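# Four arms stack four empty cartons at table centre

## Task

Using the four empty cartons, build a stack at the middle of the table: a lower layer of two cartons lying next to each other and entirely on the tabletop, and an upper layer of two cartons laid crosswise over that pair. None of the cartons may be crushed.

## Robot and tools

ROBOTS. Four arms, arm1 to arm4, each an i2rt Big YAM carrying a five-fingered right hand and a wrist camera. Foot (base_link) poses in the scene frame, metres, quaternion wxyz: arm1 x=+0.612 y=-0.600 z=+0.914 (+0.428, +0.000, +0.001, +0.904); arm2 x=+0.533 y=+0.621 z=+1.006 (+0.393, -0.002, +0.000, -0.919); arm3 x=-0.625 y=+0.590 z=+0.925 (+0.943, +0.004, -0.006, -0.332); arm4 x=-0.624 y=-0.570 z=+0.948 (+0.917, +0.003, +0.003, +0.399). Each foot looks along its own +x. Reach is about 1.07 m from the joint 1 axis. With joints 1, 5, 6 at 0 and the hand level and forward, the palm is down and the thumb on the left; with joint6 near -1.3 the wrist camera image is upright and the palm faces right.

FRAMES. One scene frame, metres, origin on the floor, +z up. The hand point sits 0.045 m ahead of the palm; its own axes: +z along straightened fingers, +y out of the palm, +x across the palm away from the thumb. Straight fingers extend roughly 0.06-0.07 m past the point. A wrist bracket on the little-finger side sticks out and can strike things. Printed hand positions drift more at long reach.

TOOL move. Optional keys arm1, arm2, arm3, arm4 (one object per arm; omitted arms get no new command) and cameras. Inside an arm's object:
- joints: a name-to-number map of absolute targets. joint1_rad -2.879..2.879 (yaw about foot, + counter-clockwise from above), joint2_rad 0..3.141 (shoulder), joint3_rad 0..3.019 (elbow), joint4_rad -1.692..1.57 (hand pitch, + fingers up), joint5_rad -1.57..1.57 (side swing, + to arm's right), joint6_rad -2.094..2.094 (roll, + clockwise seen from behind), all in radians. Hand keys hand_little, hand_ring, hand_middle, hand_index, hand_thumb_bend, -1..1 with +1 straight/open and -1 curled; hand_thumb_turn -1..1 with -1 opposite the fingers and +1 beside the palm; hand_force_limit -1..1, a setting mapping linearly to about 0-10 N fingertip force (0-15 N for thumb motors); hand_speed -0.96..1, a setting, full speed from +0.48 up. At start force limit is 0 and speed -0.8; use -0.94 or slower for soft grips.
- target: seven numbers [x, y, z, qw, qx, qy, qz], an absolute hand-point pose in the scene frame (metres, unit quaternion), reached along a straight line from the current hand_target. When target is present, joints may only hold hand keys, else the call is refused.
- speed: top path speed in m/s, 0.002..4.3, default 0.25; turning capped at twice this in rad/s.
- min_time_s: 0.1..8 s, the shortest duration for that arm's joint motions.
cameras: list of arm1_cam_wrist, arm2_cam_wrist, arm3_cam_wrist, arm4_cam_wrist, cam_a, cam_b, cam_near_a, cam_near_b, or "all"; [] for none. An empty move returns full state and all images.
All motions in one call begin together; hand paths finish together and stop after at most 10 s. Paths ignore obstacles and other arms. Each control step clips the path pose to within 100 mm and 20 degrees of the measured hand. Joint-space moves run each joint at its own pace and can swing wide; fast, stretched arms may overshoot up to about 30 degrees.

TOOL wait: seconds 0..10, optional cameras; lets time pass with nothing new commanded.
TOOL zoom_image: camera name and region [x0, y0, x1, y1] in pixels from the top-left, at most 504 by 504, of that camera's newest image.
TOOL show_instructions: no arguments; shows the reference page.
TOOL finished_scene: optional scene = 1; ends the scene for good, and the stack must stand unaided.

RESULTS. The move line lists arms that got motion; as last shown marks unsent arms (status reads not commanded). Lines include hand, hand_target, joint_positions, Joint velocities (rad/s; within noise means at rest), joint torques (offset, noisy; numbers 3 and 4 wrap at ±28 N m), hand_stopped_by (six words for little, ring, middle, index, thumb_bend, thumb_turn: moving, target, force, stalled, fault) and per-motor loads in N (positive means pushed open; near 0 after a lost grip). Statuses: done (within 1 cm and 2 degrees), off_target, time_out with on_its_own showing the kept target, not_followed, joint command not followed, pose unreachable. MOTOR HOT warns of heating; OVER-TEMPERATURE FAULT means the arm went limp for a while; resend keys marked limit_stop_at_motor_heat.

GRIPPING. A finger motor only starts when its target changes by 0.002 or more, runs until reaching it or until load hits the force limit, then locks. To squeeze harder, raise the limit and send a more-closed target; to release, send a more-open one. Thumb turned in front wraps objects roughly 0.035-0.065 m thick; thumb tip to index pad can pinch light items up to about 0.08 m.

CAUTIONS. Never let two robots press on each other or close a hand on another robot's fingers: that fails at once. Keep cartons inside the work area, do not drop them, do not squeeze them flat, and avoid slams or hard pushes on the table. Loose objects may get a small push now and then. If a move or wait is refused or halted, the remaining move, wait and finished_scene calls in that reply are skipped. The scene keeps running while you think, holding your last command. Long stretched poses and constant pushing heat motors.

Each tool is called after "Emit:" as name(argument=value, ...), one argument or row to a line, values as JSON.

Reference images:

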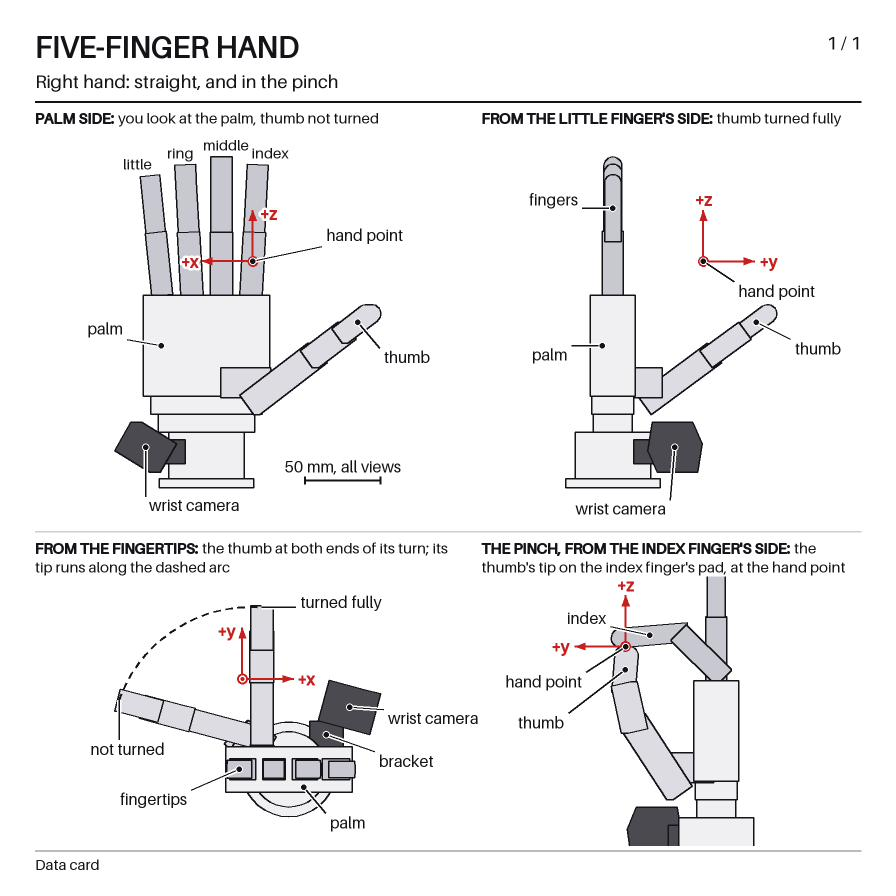

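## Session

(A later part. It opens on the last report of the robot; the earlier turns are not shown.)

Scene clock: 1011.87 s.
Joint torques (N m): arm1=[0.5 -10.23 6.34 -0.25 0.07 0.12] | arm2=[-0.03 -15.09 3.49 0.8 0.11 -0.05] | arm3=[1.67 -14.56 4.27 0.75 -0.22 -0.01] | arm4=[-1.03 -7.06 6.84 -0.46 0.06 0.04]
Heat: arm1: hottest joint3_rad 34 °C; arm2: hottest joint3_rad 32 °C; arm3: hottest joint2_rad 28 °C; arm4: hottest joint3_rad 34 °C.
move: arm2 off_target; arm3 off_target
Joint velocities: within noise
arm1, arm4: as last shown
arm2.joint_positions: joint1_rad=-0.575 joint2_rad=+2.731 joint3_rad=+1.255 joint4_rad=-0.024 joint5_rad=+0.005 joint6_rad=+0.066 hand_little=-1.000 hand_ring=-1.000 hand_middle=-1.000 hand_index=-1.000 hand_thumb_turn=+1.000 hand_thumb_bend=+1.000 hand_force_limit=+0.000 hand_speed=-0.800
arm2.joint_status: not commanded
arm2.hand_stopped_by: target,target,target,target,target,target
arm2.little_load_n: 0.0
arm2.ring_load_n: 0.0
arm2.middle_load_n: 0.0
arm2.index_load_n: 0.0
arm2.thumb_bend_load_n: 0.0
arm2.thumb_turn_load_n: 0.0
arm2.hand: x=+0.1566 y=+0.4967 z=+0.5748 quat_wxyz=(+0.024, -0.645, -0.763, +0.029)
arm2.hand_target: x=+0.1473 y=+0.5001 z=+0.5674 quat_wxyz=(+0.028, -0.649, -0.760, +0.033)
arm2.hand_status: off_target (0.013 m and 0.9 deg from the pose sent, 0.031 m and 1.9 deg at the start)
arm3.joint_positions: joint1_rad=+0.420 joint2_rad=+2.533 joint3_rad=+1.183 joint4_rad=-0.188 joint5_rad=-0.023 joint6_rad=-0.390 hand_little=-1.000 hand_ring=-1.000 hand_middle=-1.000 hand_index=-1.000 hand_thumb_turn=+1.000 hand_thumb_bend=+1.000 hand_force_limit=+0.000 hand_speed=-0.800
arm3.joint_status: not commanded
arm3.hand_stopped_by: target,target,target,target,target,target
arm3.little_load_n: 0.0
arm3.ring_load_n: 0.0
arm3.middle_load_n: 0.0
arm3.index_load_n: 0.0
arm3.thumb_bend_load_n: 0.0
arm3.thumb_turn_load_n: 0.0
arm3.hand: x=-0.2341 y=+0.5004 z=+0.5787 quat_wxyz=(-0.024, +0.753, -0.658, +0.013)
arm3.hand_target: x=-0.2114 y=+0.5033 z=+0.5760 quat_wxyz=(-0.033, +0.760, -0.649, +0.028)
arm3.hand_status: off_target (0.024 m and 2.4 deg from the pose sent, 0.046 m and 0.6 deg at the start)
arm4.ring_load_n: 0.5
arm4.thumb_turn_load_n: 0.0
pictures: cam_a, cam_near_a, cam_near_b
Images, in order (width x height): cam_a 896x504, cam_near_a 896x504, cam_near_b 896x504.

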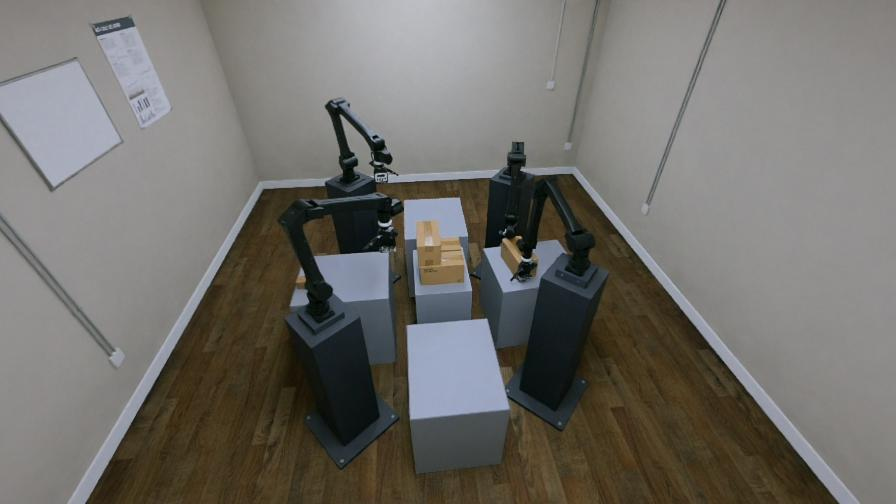

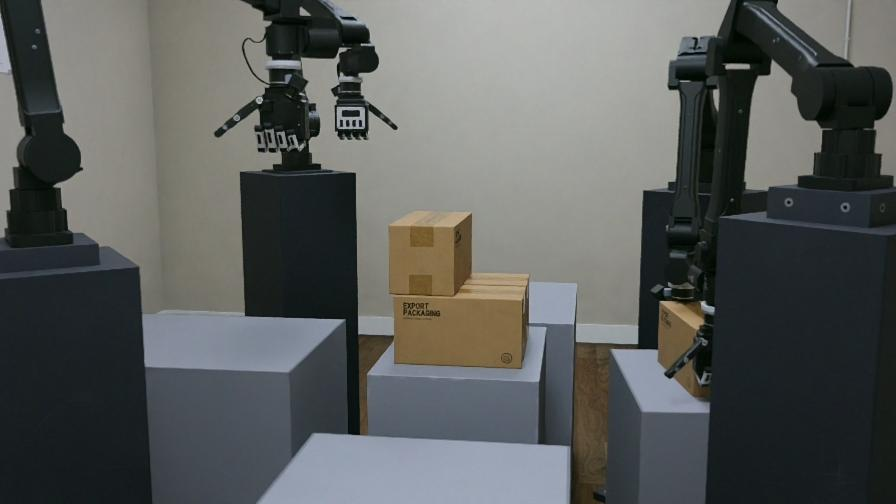

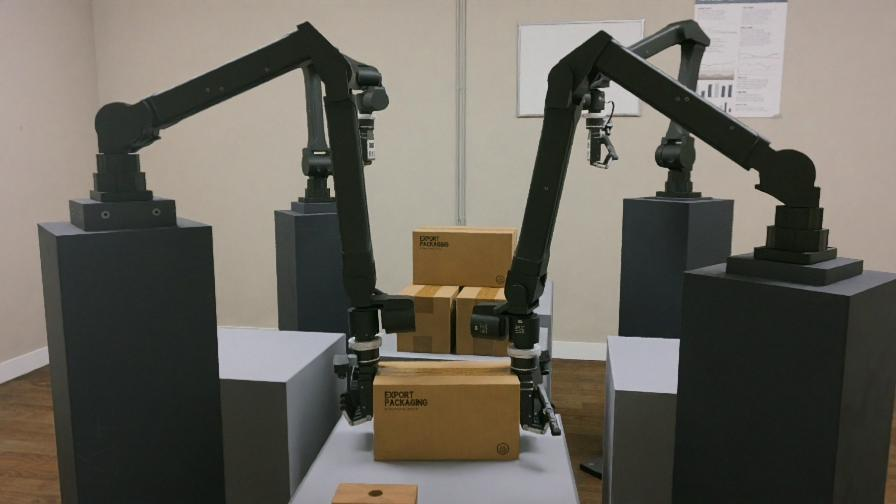

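Emit:
move(
  arm2={"target": [0.130, 0.500, 0.567, -0.028, 0.6494, 0.7604, -0.033], "speed": 0.06},
  arm3={"target": [-0.193, 0.503, 0.575, -0.033, 0.7604, -0.6494, 0.028], "speed": 0.06},
)

Emit:
move(
  arm2={"target": [0.130, 0.500, 0.612, -0.028, 0.6494, 0.7604, -0.033], "speed": 0.05},
  arm3={"target": [-0.193, 0.503, 0.62, -0.033, 0.7604, -0.6494, 0.028], "speed": 0.05},
  cameras=["cam_near_b", "cam_near_a", "cam_a"],
)

Emit:
zoom_image(
  camera="cam_near_b",
  region=[300, 260, 600, 480],
)

Emit:
zoom_image(
  camera="cam_near_a",
  region=[600, 230, 740, 420],
)

Emit:
zoom_image(
  camera="cam_a",
  region=[470, 180, 600, 300],
)

Scene clock: 1046.20 s.
Joint torques (N m): arm1=[0.5 -10.29 6.35 -0.25 0.07 0.12] | arm2=[-0.15 -15.85 4.83 1.06 0.11 -0.03] | arm3=[2.14 -14.39 6.28 1.36 -0.31 0.08] | arm4=[-1.08 -7.18 6.79 -0.47 0.06 0.06]
Heat: arm1: hottest joint3_rad 34 °C; arm2: hottest joint3_rad 32 °C; arm3: hottest joint2_rad 29 °C; arm4: hottest joint3_rad 34 °C.
move: arm2 off_target; arm3 off_target
Joint velocities: within noise
arm1, arm4: as last shown
arm2.joint_positions: joint1_rad=-0.581 joint2_rad=+2.743 joint3_rad=+1.287 joint4_rad=-0.075 joint5_rad=+0.005 joint6_rad=+0.057 hand_little=-1.000 hand_ring=-1.000 hand_middle=-1.000 hand_index=-1.000 hand_thumb_turn=+1.000 hand_thumb_bend=+1.000 hand_force_limit=+0.000 hand_speed=-0.800
arm2.joint_status: not commanded
arm2.hand_stopped_by: target,target,target,target,target,target
arm2.little_load_n: 0.0
arm2.ring_load_n: 0.0
arm2.middle_load_n: 0.0
arm2.index_load_n: 0.0
arm2.thumb_bend_load_n: 0.0
arm2.thumb_turn_load_n: 0.0
arm2.hand: x=+0.1557 y=+0.4994 z=+0.5727 quat_wxyz=(+0.015, -0.644, -0.765, +0.016)
arm2.hand_target: x=+0.1303 y=+0.5002 z=+0.5683 quat_wxyz=(+0.028, -0.649, -0.760, +0.033)
arm2.hand_status: off_target (0.026 m and 2.6 deg from the pose sent, 0.028 m and 0.9 deg at the start)
arm3.joint_positions: joint1_rad=+0.422 joint2_rad=+2.535 joint3_rad=+1.206 joint4_rad=-0.245 joint5_rad=-0.021 joint6_rad=-0.388 hand_little=-1.000 hand_ring=-1.000 hand_middle=-1.000 hand_index=-1.000 hand_thumb_turn=+1.000 hand_thumb_bend=+1.000 hand_force_limit=+0.000 hand_speed=-0.800
arm3.joint_status: not commanded
arm3.hand_stopped_by: target,target,target,target,target,target
arm3.little_load_n: 0.0
arm3.ring_load_n: 0.5
arm3.middle_load_n: 0.0
arm3.index_load_n: 0.0
arm3.thumb_bend_load_n: 0.0
arm3.thumb_turn_load_n: 0.0
arm3.hand: x=-0.2357 y=+0.5011 z=+0.5818 quat_wxyz=(-0.014, +0.753, -0.658, -0.002)
arm3.hand_target: x=-0.1941 y=+0.5036 z=+0.5780 quat_wxyz=(-0.034, +0.760, -0.649, +0.028)
arm3.hand_status: off_target (0.043 m and 4.3 deg from the pose sent, 0.041 m and 2.4 deg at the start)
arm4.little_load_n: 0.5
arm4.ring_load_n: 0.0
pictures: none

Scene clock: 1047.57 s.
Joint torques (N m): arm1=[0.5 -10.29 6.34 -0.25 0.07 0.12] | arm2=[0.15 -19.02 2.97 0.92 0.11 0.01] | arm3=[1.14 -19.55 2.91 0.77 -0.27 -0.02] | arm4=[-0.67 -7.12 6.78 -0.53 0.06 0.04]
Heat: arm1: hottest joint3_rad 34 °C; arm2: hottest joint3_rad 32 °C; arm3: hottest joint2_rad 29 °C; arm4: hottest joint3_rad 34 °C.
move: arm2 off_target; arm3 off_target
Joint velocities: within noise
arm1, arm4: as last shown
arm2.joint_positions: joint1_rad=-0.585 joint2_rad=+2.676 joint3_rad=+1.224 joint4_rad=-0.103 joint5_rad=+0.005 joint6_rad=+0.053 hand_little=-1.000 hand_ring=-1.000 hand_middle=-1.000 hand_index=-1.000 hand_thumb_turn=+1.000 hand_thumb_bend=+1.000 hand_force_limit=+0.000 hand_speed=-0.800
arm2.joint_status: not commanded
arm2.hand_stopped_by: target,target,target,target,target,target
arm2.little_load_n: 0.0
arm2.ring_load_n: 0.0
arm2.middle_load_n: 0.0
arm2.index_load_n: 0.0
arm2.thumb_bend_load_n: 0.0
arm2.thumb_turn_load_n: 0.0
arm2.hand: x=+0.1661 y=+0.5037 z=+0.5991 quat_wxyz=(+0.008, -0.644, -0.765, +0.007)
arm2.hand_target: x=+0.1306 y=+0.5004 z=+0.6126 quat_wxyz=(+0.028, -0.649, -0.760, +0.033)
arm2.hand_status: off_target (0.039 m and 3.9 deg from the pose sent, 0.047 m and 2.6 deg at the start)
arm3.joint_positions: joint1_rad=+0.435 joint2_rad=+2.491 joint3_rad=+1.203 joint4_rad=-0.285 joint5_rad=-0.022 joint6_rad=-0.380 hand_little=-1.000 hand_ring=-1.000 hand_middle=-1.000 hand_index=-1.000 hand_thumb_turn=+1.000 hand_thumb_bend=+1.000 hand_force_limit=+0.000 hand_speed=-0.800
arm3.joint_status: not commanded
arm3.hand_stopped_by: target,target,target,target,target,target
arm3.little_load_n: 0.0
arm3.ring_load_n: 0.0
arm3.middle_load_n: 0.0
arm3.index_load_n: 0.0
arm3.thumb_bend_load_n: 0.0
arm3.thumb_turn_load_n: 0.0
arm3.hand: x=-0.2270 y=+0.5049 z=+0.6013 quat_wxyz=(-0.015, +0.754, -0.656, -0.002)
arm3.hand_target: x=-0.1937 y=+0.5034 z=+0.6203 quat_wxyz=(-0.033, +0.760, -0.649, +0.028)
arm3.hand_status: off_target (0.039 m and 4.2 deg from the pose sent, 0.057 m and 4.3 deg at the start)
arm4.little_load_n: 0.0
arm4.thumb_bend_load_n: -0.5
pictures: cam_a, cam_near_a, cam_near_b
Images, in order (width x height): cam_a 896x504, cam_near_a 896x504, cam_near_b 896x504.

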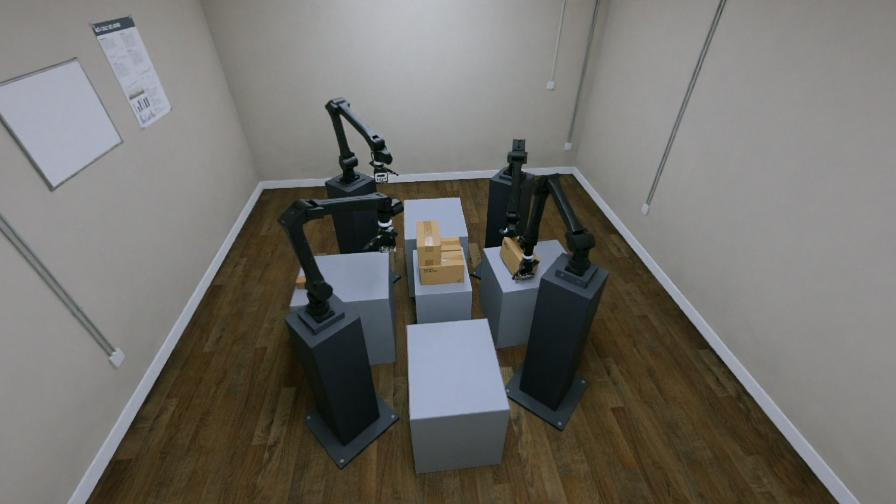

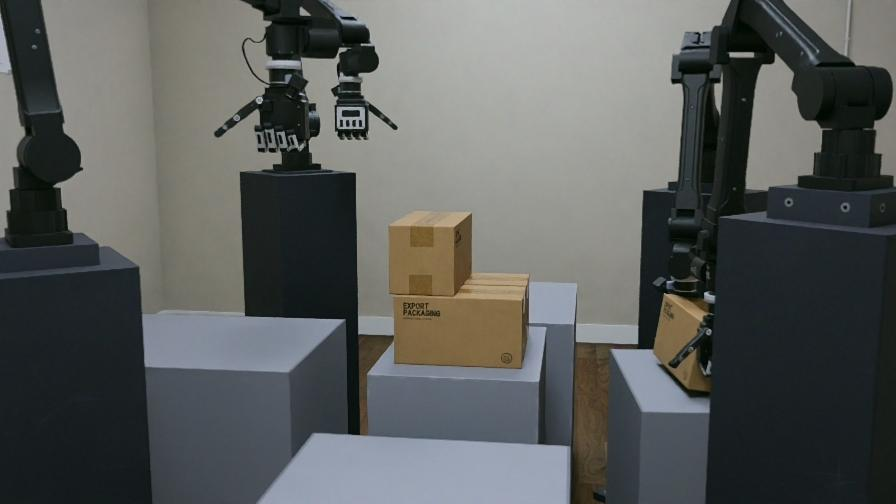

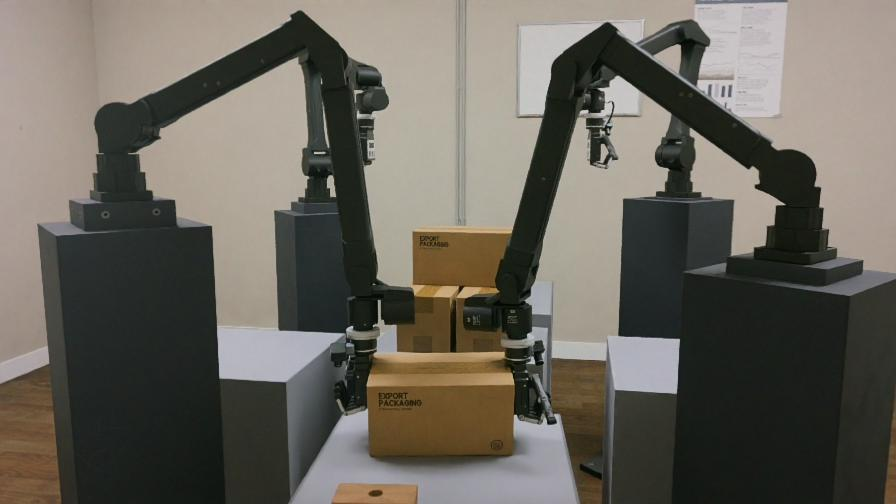

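Scaled by 1.680.

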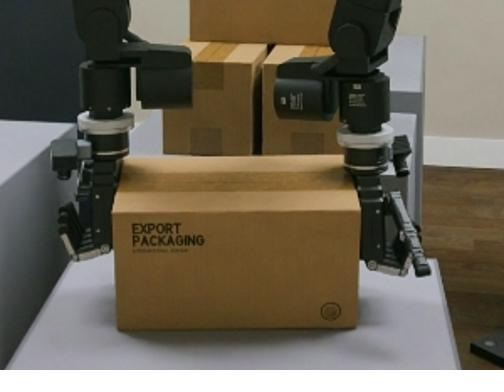

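Scaled by 2.653.

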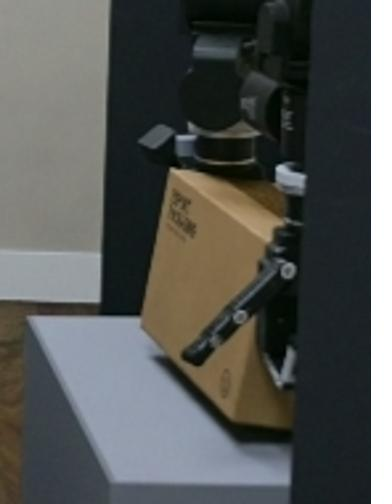

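Scaled by 3.877.

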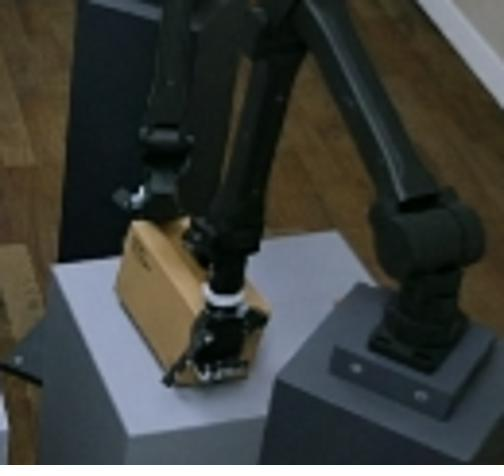

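Emit:
move(
  arm2={"target": [0.128, 0.500, 0.76, -0.028, 0.6494, 0.7604, -0.033], "speed": 0.08},
  arm3={"target": [-0.188, 0.503, 0.768, -0.033, 0.7604, -0.6494, 0.028], "speed": 0.08},
  cameras=["cam_near_b", "cam_near_a"],
)

Emit:
zoom_image(
  camera="cam_near_b",
  region=[300, 180, 600, 400],
)

Emit:
zoom_image(
  camera="cam_near_a",
  region=[600, 140, 740, 330],
)

Scene clock: 1099.53 s.
Joint torques (N m): arm1=[0.5 -10.29 6.34 -0.25 0.07 0.12] | arm2=[0.03 -17.85 5.9 1.28 0.11 0.05] | arm3=[1.49 -18.43 5.53 1.22 -0.29 0.01] | arm4=[-0.97 -7.12 6.8 -0.47 0.06 0.06]
Heat: arm1: hottest joint3_rad 34 °C; arm2: hottest joint2_rad 33 °C; arm3: hottest joint2_rad 32 °C; arm4: hottest joint3_rad 34 °C.
move: arm2 off_target; arm3 off_target
Joint velocities: within noise
arm1.joint_positions: joint1_rad=+0.043 joint2_rad=+1.444 joint3_rad=+1.151 joint4_rad=-1.267 joint5_rad=+0.004 joint6_rad=-0.845 hand_little=-1.000 hand_ring=-1.000 hand_middle=-1.000 hand_index=-1.000 hand_thumb_turn=+1.000 hand_thumb_bend=+1.000 hand_force_limit=+0.000 hand_speed=-0.800
arm1.joint_status: not commanded
arm1.hand_stopped_by: target,target,target,target,target,target
arm1.little_load_n: 0.0
arm1.ring_load_n: 0.0
arm1.middle_load_n: 0.0
arm1.index_load_n: 0.0
arm1.thumb_bend_load_n: 0.0
arm1.thumb_turn_load_n: 0.0
arm1.hand: x=+0.4007 y=-0.3235 z=+1.0495 quat_wxyz=(-0.005, +0.706, +0.708, +0.001)
arm1.hand_target: x=+0.4000 y=-0.3300 z=+1.0499 quat_wxyz=(+0.000, +0.707, +0.707, +0.000)
arm1.hand_status: not commanded
arm2.joint_positions: joint1_rad=-0.585 joint2_rad=+2.291 joint3_rad=+1.029 joint4_rad=-0.317 joint5_rad=+0.005 joint6_rad=+0.047 hand_little=-1.000 hand_ring=-1.000 hand_middle=-1.000 hand_index=-1.000 hand_thumb_turn=+1.000 hand_thumb_bend=+1.000 hand_force_limit=+0.000 hand_speed=-0.800
arm2.joint_status: not commanded
arm2.hand_stopped_by: target,target,target,target,target,target
arm2.little_load_n: 0.0
arm2.ring_load_n: 0.0
arm2.middle_load_n: 0.0
arm2.index_load_n: 0.0
arm2.thumb_bend_load_n: 0.0
arm2.thumb_turn_load_n: 0.0
arm2.hand: x=+0.1709 y=+0.5052 z=+0.7462 quat_wxyz=(+0.000, -0.642, -0.767, -0.003)
arm2.hand_target: x=+0.1290 y=+0.5006 z=+0.7615 quat_wxyz=(+0.028, -0.649, -0.760, +0.033)
arm2.hand_status: off_target (0.045 m and 5.3 deg from the pose sent, 0.165 m and 3.9 deg at the start)
arm3.joint_positions: joint1_rad=+0.435 joint2_rad=+2.145 joint3_rad=+1.110 joint4_rad=-0.565 joint5_rad=-0.022 joint6_rad=-0.378 hand_little=-1.000 hand_ring=-1.000 hand_middle=-1.000 hand_index=-1.000 hand_thumb_turn=+1.000 hand_thumb_bend=+1.000 hand_force_limit=+0.000 hand_speed=-0.800
arm3.joint_status: not commanded
arm3.hand_stopped_by: target,target,target,target,target,target
arm3.little_load_n: 0.0
arm3.ring_load_n: 0.0
arm3.middle_load_n: 0.5
arm3.index_load_n: 0.0
arm3.thumb_bend_load_n: 0.0
arm3.thumb_turn_load_n: 0.0
arm3.hand: x=-0.2268 y=+0.5040 z=+0.7475 quat_wxyz=(-0.009, +0.754, -0.657, -0.013)
arm3.hand_target: x=-0.1893 y=+0.5036 z=+0.7690 quat_wxyz=(-0.033, +0.760, -0.649, +0.027)
arm3.hand_status: off_target (0.044 m and 5.6 deg from the pose sent, 0.171 m and 4.2 deg at the start)
arm4.joint_positions: joint1_rad=-0.125 joint2_rad=+1.373 joint3_rad=+0.983 joint4_rad=-1.170 joint5_rad=+0.006 joint6_rad=+0.695 hand_little=-1.000 hand_ring=-1.000 hand_middle=-1.000 hand_index=-1.000 hand_thumb_turn=+1.000 hand_thumb_bend=+1.000 hand_force_limit=+0.000 hand_speed=-0.800
arm4.joint_status: not commanded
arm4.hand_stopped_by: target,target,target,target,target,target
arm4.little_load_n: 0.0
arm4.ring_load_n: 0.0
arm4.middle_load_n: 0.0
arm4.index_load_n: 0.0
arm4.thumb_bend_load_n: 0.0
arm4.thumb_turn_load_n: 0.0
arm4.hand: x=-0.3981 y=-0.3040 z=+1.0477 quat_wxyz=(-0.003, +0.708, -0.707, +0.000)
arm4.hand_target: x=-0.3999 y=-0.3099 z=+1.0499 quat_wxyz=(+0.000, +0.707, -0.707, +0.000)
arm4.hand_status: not commanded
pictures: cam_near_a, cam_near_b
Images, in order (width x height): cam_near_a 896x504, cam_near_b 896x504.

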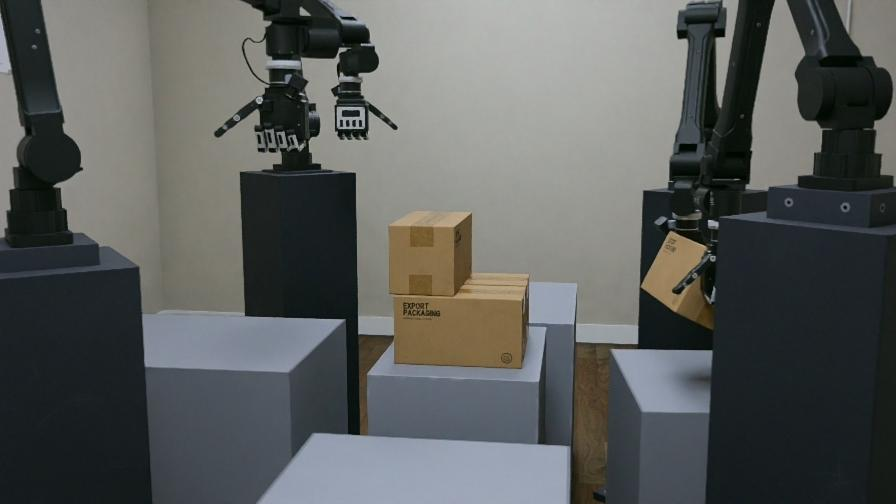

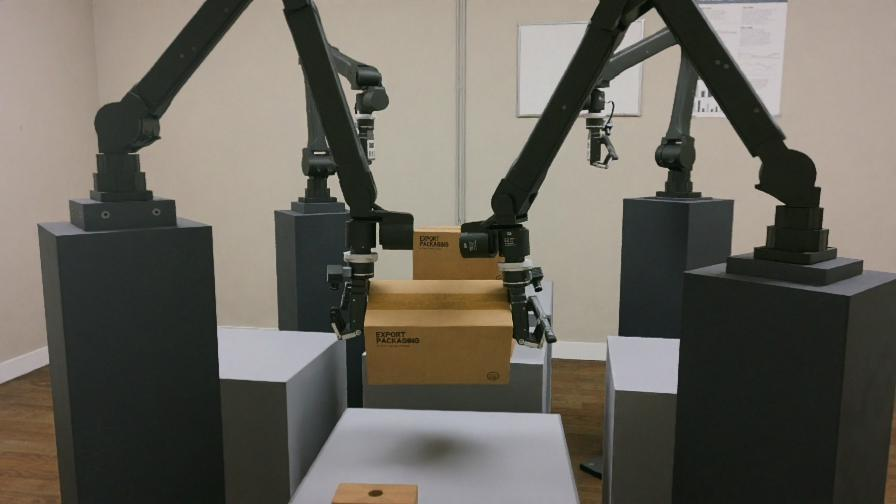

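Scaled by 1.680.

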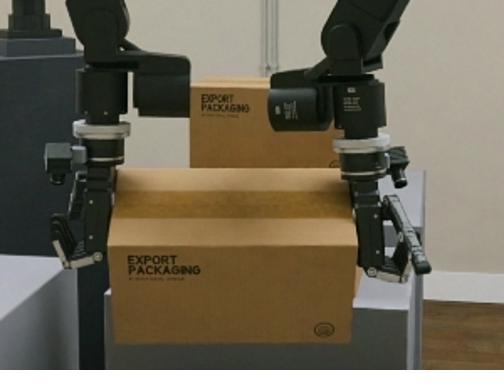

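Scaled by 2.653.

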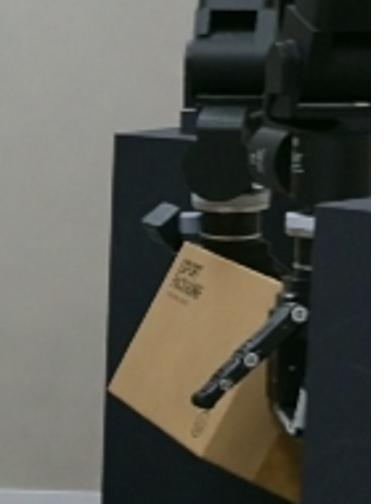

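Emit:
move(
  arm2={"target": [0.130, 0.500, 0.60, -0.028, 0.6494, 0.7604, -0.033], "speed": 0.08},
  arm3={"target": [-0.193, 0.503, 0.608, -0.033, 0.7604, -0.6494, 0.028], "speed": 0.08},
)

Emit:
move(
  arm2={"target": [0.130, 0.500, 0.567, -0.028, 0.6494, 0.7604, -0.033], "speed": 0.04},
  arm3={"target": [-0.193, 0.503, 0.575, -0.033, 0.7604, -0.6494, 0.028], "speed": 0.04},
  cameras=["cam_near_b", "cam_near_a", "cam_a"],
)

Emit:
zoom_image(
  camera="cam_near_a",
  region=[600, 230, 740, 420],
)

Emit:
zoom_image(
  camera="cam_near_b",
  region=[300, 280, 600, 500],
)

Emit:
zoom_image(
  camera="cam_a",
  region=[470, 180, 600, 300],
)

Scene clock: 1110.40 s.
Joint torques (N m): arm1=[0.5 -10.29 6.34 -0.25 0.07 0.12] | arm2=[0.21 -15.85 5.08 1.73 0.11 0.05] | arm3=[1.32 -15.79 5 1.74 -0.27 -0.03] | arm4=[-0.85 -7.24 6.86 -0.5 0.06 0.06]
Heat: arm1: hottest joint3_rad 34 °C; arm2: hottest joint2_rad 33 °C; arm3: hottest joint2_rad 31 °C; arm4: hottest joint3_rad 34 °C.
move: arm2 off_target; arm3 off_target
Joint velocities: within noise
arm1, arm4: as last shown
arm2.joint_positions: joint1_rad=-0.586 joint2_rad=+2.659 joint3_rad=+1.220 joint4_rad=-0.117 joint5_rad=+0.004 joint6_rad=+0.049 hand_little=-1.000 hand_ring=-1.000 hand_middle=-1.000 hand_index=-1.000 hand_thumb_turn=+1.000 hand_thumb_bend=+1.000 hand_force_limit=+0.000 hand_speed=-0.800
arm2.joint_status: not commanded
arm2.hand_stopped_by: target,target,target,target,target,target
arm2.little_load_n: 0.0
arm2.ring_load_n: 0.0
arm2.middle_load_n: 0.0
arm2.index_load_n: 0.0
arm2.thumb_bend_load_n: 0.0
arm2.thumb_turn_load_n: 0.0
arm2.hand: x=+0.1637 y=+0.5038 z=+0.6058 quat_wxyz=(+0.007, -0.643, -0.766, +0.006)
arm2.hand_target: x=+0.1304 y=+0.5003 z=+0.6021 quat_wxyz=(+0.028, -0.649, -0.760, +0.033)
arm2.hand_status: off_target (0.034 m and 4.0 deg from the pose sent, 0.152 m and 5.3 deg at the start)
arm3.joint_positions: joint1_rad=+0.435 joint2_rad=+2.472 joint3_rad=+1.187 joint4_rad=-0.294 joint5_rad=-0.022 joint6_rad=-0.378 hand_little=-1.000 hand_ring=-1.000 hand_middle=-1.000 hand_index=-1.000 hand_thumb_turn=+1.000 hand_thumb_bend=+1.000 hand_force_limit=+0.000 hand_speed=-0.800
arm3.joint_status: not commanded
arm3.hand_stopped_by: target,target,target,target,target,target
arm3.little_load_n: 0.0
arm3.ring_load_n: 0.0
arm3.middle_load_n: 0.0
arm3.index_load_n: 0.0
arm3.thumb_bend_load_n: 0.0
arm3.thumb_turn_load_n: 0.0
arm3.hand: x=-0.2303 y=+0.5058 z=+0.6085 quat_wxyz=(-0.014, +0.754, -0.657, -0.004)
arm3.hand_target: x=-0.1938 y=+0.5033 z=+0.6101 quat_wxyz=(-0.033, +0.760, -0.649, +0.028)
arm3.hand_status: off_target (0.037 m and 4.5 deg from the pose sent, 0.144 m and 5.6 deg at the start)
pictures: none

Scene clock: 1111.77 s.
Joint torques (N m): arm1=[0.5 -10.23 6.34 -0.25 0.07 0.12] | arm2=[0.21 -15.5 5.27 1.87 0.2 0.05] | arm3=[1.9 -13.8 5.48 2.21 -0.58 -0.04] | arm4=[-1.2 -7.18 6.8 -0.51 0.06 0.05]
Heat: arm1: hottest joint3_rad 34 °C; arm2: hottest joint2_rad 33 °C; arm3: hottest joint2_rad 31 °C; arm4: hottest joint3_rad 34 °C.
move: arm2 off_target; arm3 off_target
Joint velocities: within noise
arm1, arm4: as last shown
arm2.joint_positions: joint1_rad=-0.586 joint2_rad=+2.737 joint3_rad=+1.278 joint4_rad=-0.098 joint5_rad=+0.002 joint6_rad=+0.049 hand_little=-1.000 hand_ring=-1.000 hand_middle=-1.000 hand_index=-1.000 hand_thumb_turn=+1.000 hand_thumb_bend=+1.000 hand_force_limit=+0.000 hand_speed=-0.800
arm2.joint_status: not commanded
arm2.hand_stopped_by: target,target,target,target,target,target
arm2.little_load_n: 0.0
arm2.ring_load_n: 0.0
arm2.middle_load_n: 0.0
arm2.index_load_n: 0.0
arm2.thumb_bend_load_n: 0.0
arm2.thumb_turn_load_n: 0.0
arm2.hand: x=+0.1639 y=+0.5034 z=+0.5761 quat_wxyz=(+0.006, -0.643, -0.766, +0.006)
arm2.hand_target: x=+0.1306 y=+0.5004 z=+0.5694 quat_wxyz=(+0.028, -0.649, -0.760, +0.033)
arm2.hand_status: off_target (0.035 m and 4.1 deg from the pose sent, 0.052 m and 4.0 deg at the start)
arm3.joint_positions: joint1_rad=+0.426 joint2_rad=+2.527 joint3_rad=+1.220 joint4_rad=-0.265 joint5_rad=-0.014 joint6_rad=-0.379 hand_little=-1.000 hand_ring=-1.000 hand_middle=-1.000 hand_index=-1.000 hand_thumb_turn=+1.000 hand_thumb_bend=+1.000 hand_force_limit=+0.000 hand_speed=-0.800
arm3.joint_status: not commanded
arm3.hand_stopped_by: target,target,target,target,target,target
arm3.little_load_n: 0.0
arm3.ring_load_n: 0.0
arm3.middle_load_n: 0.0
arm3.index_load_n: 0.0
arm3.thumb_bend_load_n: 0.0
arm3.thumb_turn_load_n: 0.5
arm3.hand: x=-0.2281 y=+0.5000 z=+0.5870 quat_wxyz=(-0.012, +0.751, -0.660, +0.000)
arm3.hand_target: x=-0.1942 y=+0.5035 z=+0.5776 quat_wxyz=(-0.033, +0.760, -0.649, +0.028)
arm3.hand_status: off_target (0.037 m and 4.3 deg from the pose sent, 0.050 m and 4.5 deg at the start)
pictures: cam_a, cam_near_a, cam_near_b
Images, in order (width x height): cam_a 896x504, cam_near_a 896x504, cam_near_b 896x504.

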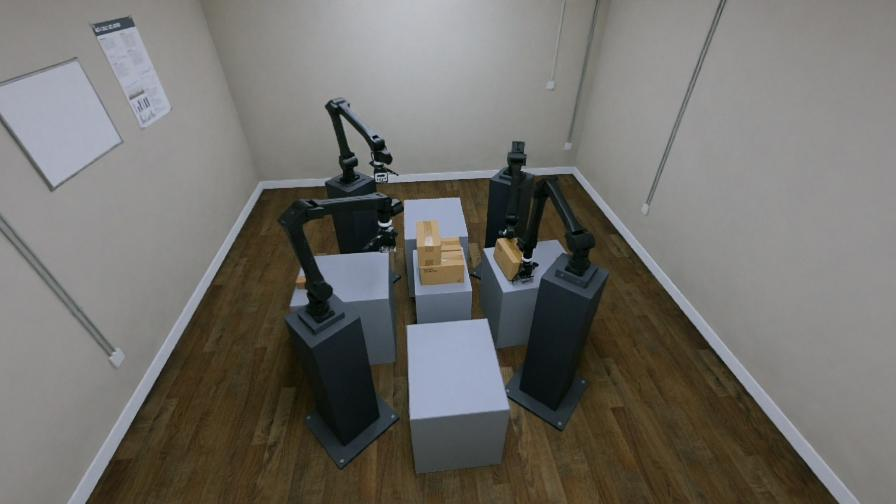

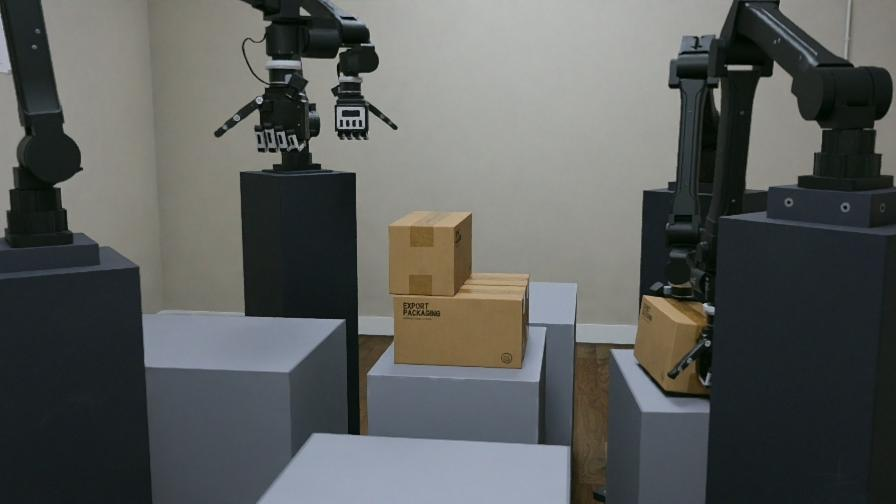

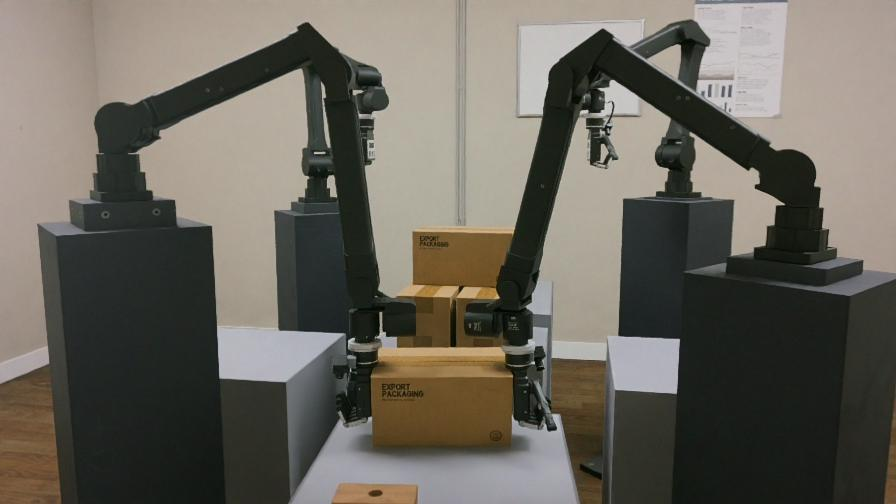

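Scaled by 2.653.

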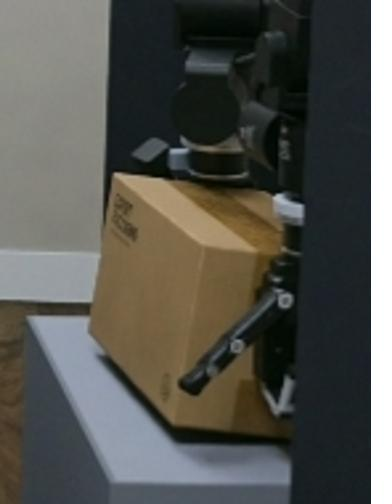

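Scaled by 1.680.

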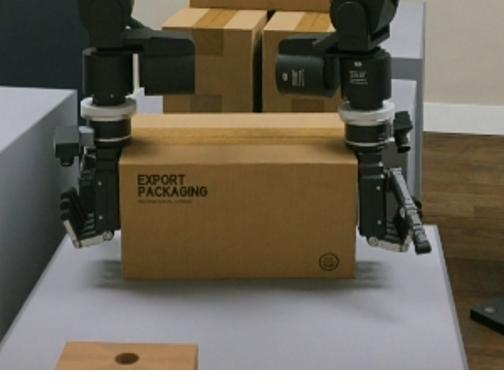

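Scaled by 3.877.

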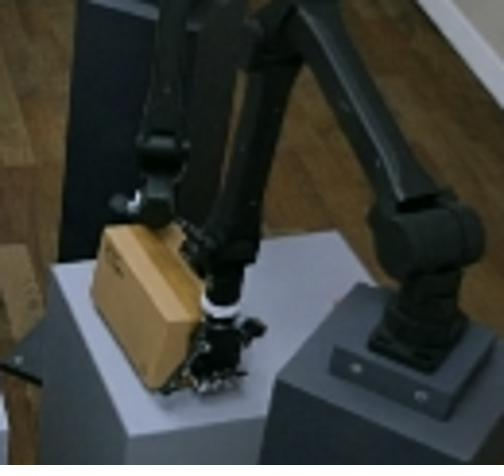

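Emit:
move(
  arm2={"target": [0.135, 0.500, 0.552, -0.028, 0.6494, 0.7604, -0.033], "speed": 0.04},
  arm3={"target": [-0.198, 0.503, 0.560, -0.033, 0.7604, -0.6494, 0.028], "speed": 0.04},
)

Emit:
move(
  arm2={"target": [0.195, 0.505, 0.560, -0.028, 0.6494, 0.7604, -0.033], "speed": 0.05},
  arm3={"target": [-0.260, 0.497, 0.575, -0.033, 0.7604, -0.6494, 0.028], "speed": 0.05},
  cameras=["cam_near_b", "cam_near_a", "cam_a"],
)

Emit:
zoom_image(
  camera="cam_near_a",
  region=[600, 230, 740, 420],
)

Emit:
zoom_image(
  camera="cam_near_b",
  region=[300, 280, 600, 500],
)

Emit:
zoom_image(
  camera="cam_a",
  region=[470, 180, 600, 300],
)

Scene clock: 1123.13 s.
Joint torques (N m): arm1=[0.5 -10.23 6.34 -0.25 0.07 0.12] | arm2=[0.38 -14.27 5.71 2.04 0.38 0.07] | arm3=[2.61 -12.1 5.45 2.35 -0.75 0.04] | arm4=[-0.91 -7.18 6.84 -0.47 0.08 0.04]
Heat: arm1: hottest joint3_rad 34 °C; arm2: hottest joint2_rad 34 °C; arm3: hottest joint2_rad 31 °C; arm4: hottest joint3_rad 34 °C.
move: arm2 off_target; arm3 off_target
Joint velocities: within noise
arm1, arm4: as last shown
arm2.joint_positions: joint1_rad=-0.586 joint2_rad=+2.756 joint3_rad=+1.288 joint4_rad=-0.082 joint5_rad=-0.003 joint6_rad=+0.050 hand_little=-1.000 hand_ring=-1.000 hand_middle=-1.000 hand_index=-1.000 hand_thumb_turn=+1.000 hand_thumb_bend=+1.000 hand_force_limit=+0.000 hand_speed=-0.800
arm2.joint_status: not commanded
arm2.hand_stopped_by: target,target,target,target,target,target
arm2.little_load_n: 0.0
arm2.ring_load_n: 0.0
arm2.middle_load_n: 0.0
arm2.index_load_n: 0.0
arm2.thumb_bend_load_n: 0.0
arm2.thumb_turn_load_n: 0.0
arm2.hand: x=+0.1642 y=+0.5023 z=+0.5684 quat_wxyz=(+0.006, -0.644, -0.765, +0.011)
arm2.hand_target: x=+0.1359 y=+0.5003 z=+0.5546 quat_wxyz=(+0.028, -0.649, -0.760, +0.033)
arm2.hand_status: off_target (0.034 m and 3.7 deg from the pose sent, 0.038 m and 4.1 deg at the start)
arm3.joint_positions: joint1_rad=+0.413 joint2_rad=+2.541 joint3_rad=+1.227 joint4_rad=-0.240 joint5_rad=-0.010 joint6_rad=-0.388 hand_little=-1.000 hand_ring=-1.000 hand_middle=-1.000 hand_index=-1.000 hand_thumb_turn=+1.000 hand_thumb_bend=+1.000 hand_force_limit=+0.000 hand_speed=-0.800
arm3.joint_status: not commanded
arm3.hand_stopped_by: target,target,target,target,target,target
arm3.little_load_n: 0.0
arm3.ring_load_n: 0.5
arm3.middle_load_n: 0.0
arm3.index_load_n: 0.5
arm3.thumb_bend_load_n: -0.5
arm3.thumb_turn_load_n: 0.0
arm3.hand: x=-0.2255 y=+0.4923 z=+0.5801 quat_wxyz=(-0.014, +0.750, -0.662, +0.009)
arm3.hand_target: x=-0.1995 y=+0.5032 z=+0.5626 quat_wxyz=(-0.033, +0.760, -0.649, +0.028)
arm3.hand_status: off_target (0.036 m and 3.6 deg from the pose sent, 0.040 m and 4.3 deg at the start)
pictures: none

Scene clock: 1124.93 s.
Joint torques (N m): arm1=[0.5 -10.29 6.32 -0.25 0.07 0.12] | arm2=[1.55 -14.74 -0.02 0.99 0.17 0.08] | arm3=[-0.21 -16.09 0.55 1.03 -0.19 -0.09] | arm4=[-1.08 -7.06 6.79 -0.49 0.08 0.05]
Heat: arm1: hottest joint3_rad 34 °C; arm2: hottest joint2_rad 34 °C; arm3: hottest joint2_rad 31 °C; arm4: hottest joint3_rad 34 °C.
move: arm2 done; arm3 done
Joint velocities: within noise
arm1, arm4: as last shown
arm1.ring_load_n: 0.5
arm2.joint_positions: joint1_rad=-0.583 joint2_rad=+2.758 joint3_rad=+1.171 joint4_rad=+0.100 joint5_rad=+0.005 joint6_rad=+0.069 hand_little=-1.000 hand_ring=-1.000 hand_middle=-1.000 hand_index=-1.000 hand_thumb_turn=+1.000 hand_thumb_bend=+1.000 hand_force_limit=+0.000 hand_speed=-0.800
arm2.joint_status: not commanded
arm2.hand_stopped_by: target,target,target,target,target,target
arm2.little_load_n: 0.0
arm2.ring_load_n: 0.0
arm2.middle_load_n: 0.0
arm2.index_load_n: 0.5
arm2.thumb_bend_load_n: -0.5
arm2.thumb_turn_load_n: 0.0
arm2.hand: x=+0.1909 y=+0.5077 z=+0.5627 quat_wxyz=(+0.028, -0.649, -0.759, +0.034)
arm2.hand_target: x=+0.1951 y=+0.5051 z=+0.5600 quat_wxyz=(+0.028, -0.649, -0.760, +0.033)
arm2.hand_status: done (0.006 m and 0.1 deg from the pose sent, 0.032 m and 3.7 deg at the start)
arm3.joint_positions: joint1_rad=+0.407 joint2_rad=+2.535 joint3_rad=+1.090 joint4_rad=-0.082 joint5_rad=-0.027 joint6_rad=-0.423 hand_little=-1.000 hand_ring=-1.000 hand_middle=-1.000 hand_index=-1.000 hand_thumb_turn=+1.000 hand_thumb_bend=+1.000 hand_force_limit=+0.000 hand_speed=-0.800
arm3.joint_status: not commanded
arm3.hand_stopped_by: target,target,target,target,target,target
arm3.little_load_n: 0.0
arm3.ring_load_n: 0.0
arm3.middle_load_n: 0.0
arm3.index_load_n: 0.0
arm3.thumb_bend_load_n: 0.0
arm3.thumb_turn_load_n: 0.0
arm3.hand: x=-0.2671 y=+0.5022 z=+0.5704 quat_wxyz=(-0.027, +0.759, -0.650, +0.018)
arm3.hand_target: x=-0.2600 y=+0.4970 z=+0.5749 quat_wxyz=(-0.033, +0.760, -0.649, +0.028)
arm3.hand_status: done (0.010 m and 1.3 deg from the pose sent, 0.035 m and 3.6 deg at the start)
arm4.ring_load_n: 0.5
pictures: cam_a, cam_near_a, cam_near_b
Images, in order (width x height): cam_a 896x504, cam_near_a 896x504, cam_near_b 896x504.

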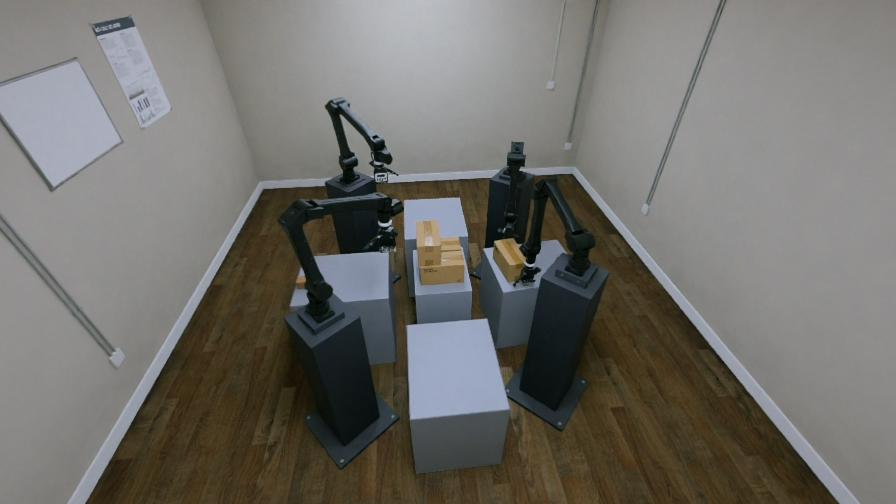

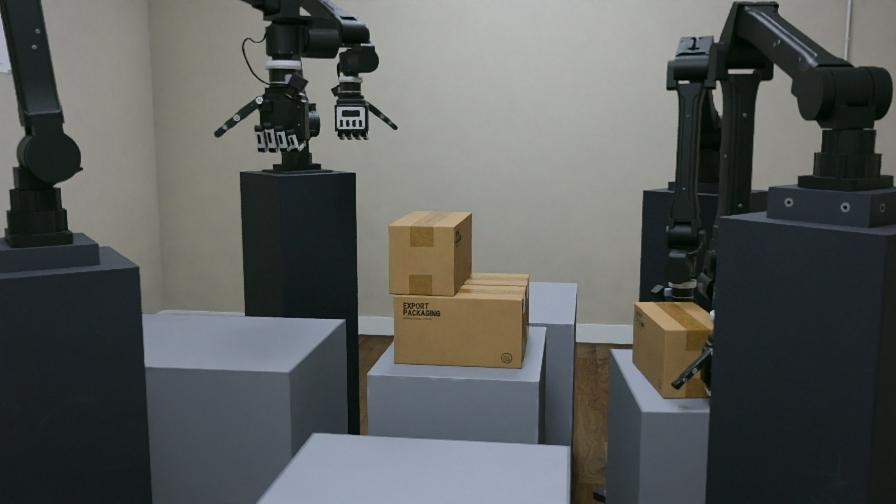

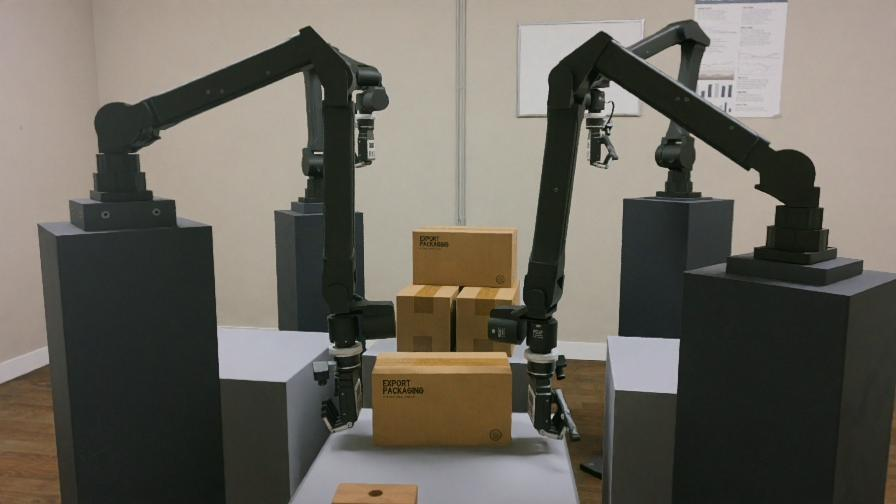

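Scaled by 2.653.

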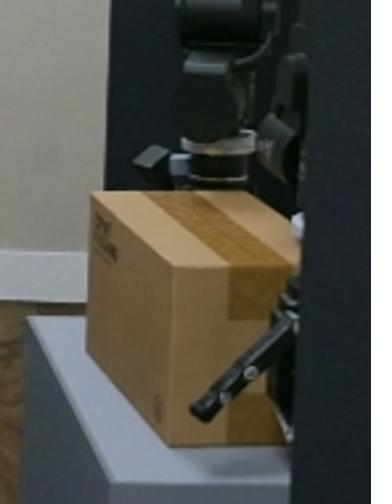

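Scaled by 1.680.

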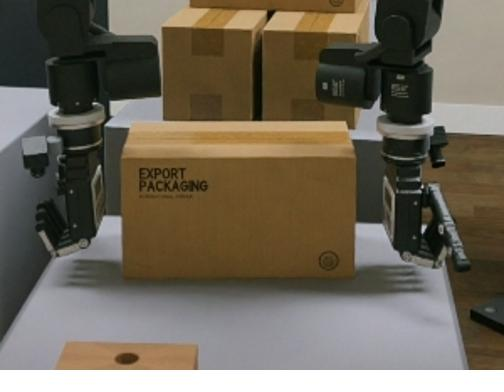

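Scaled by 3.877.

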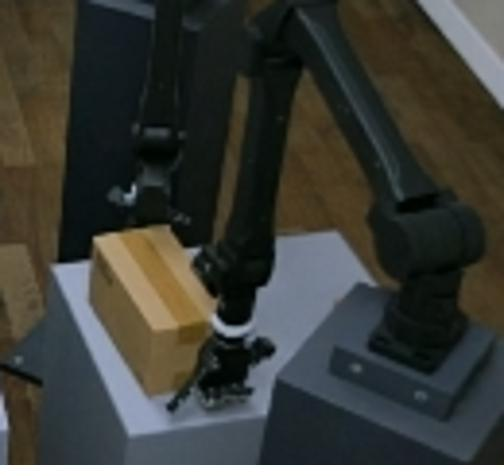

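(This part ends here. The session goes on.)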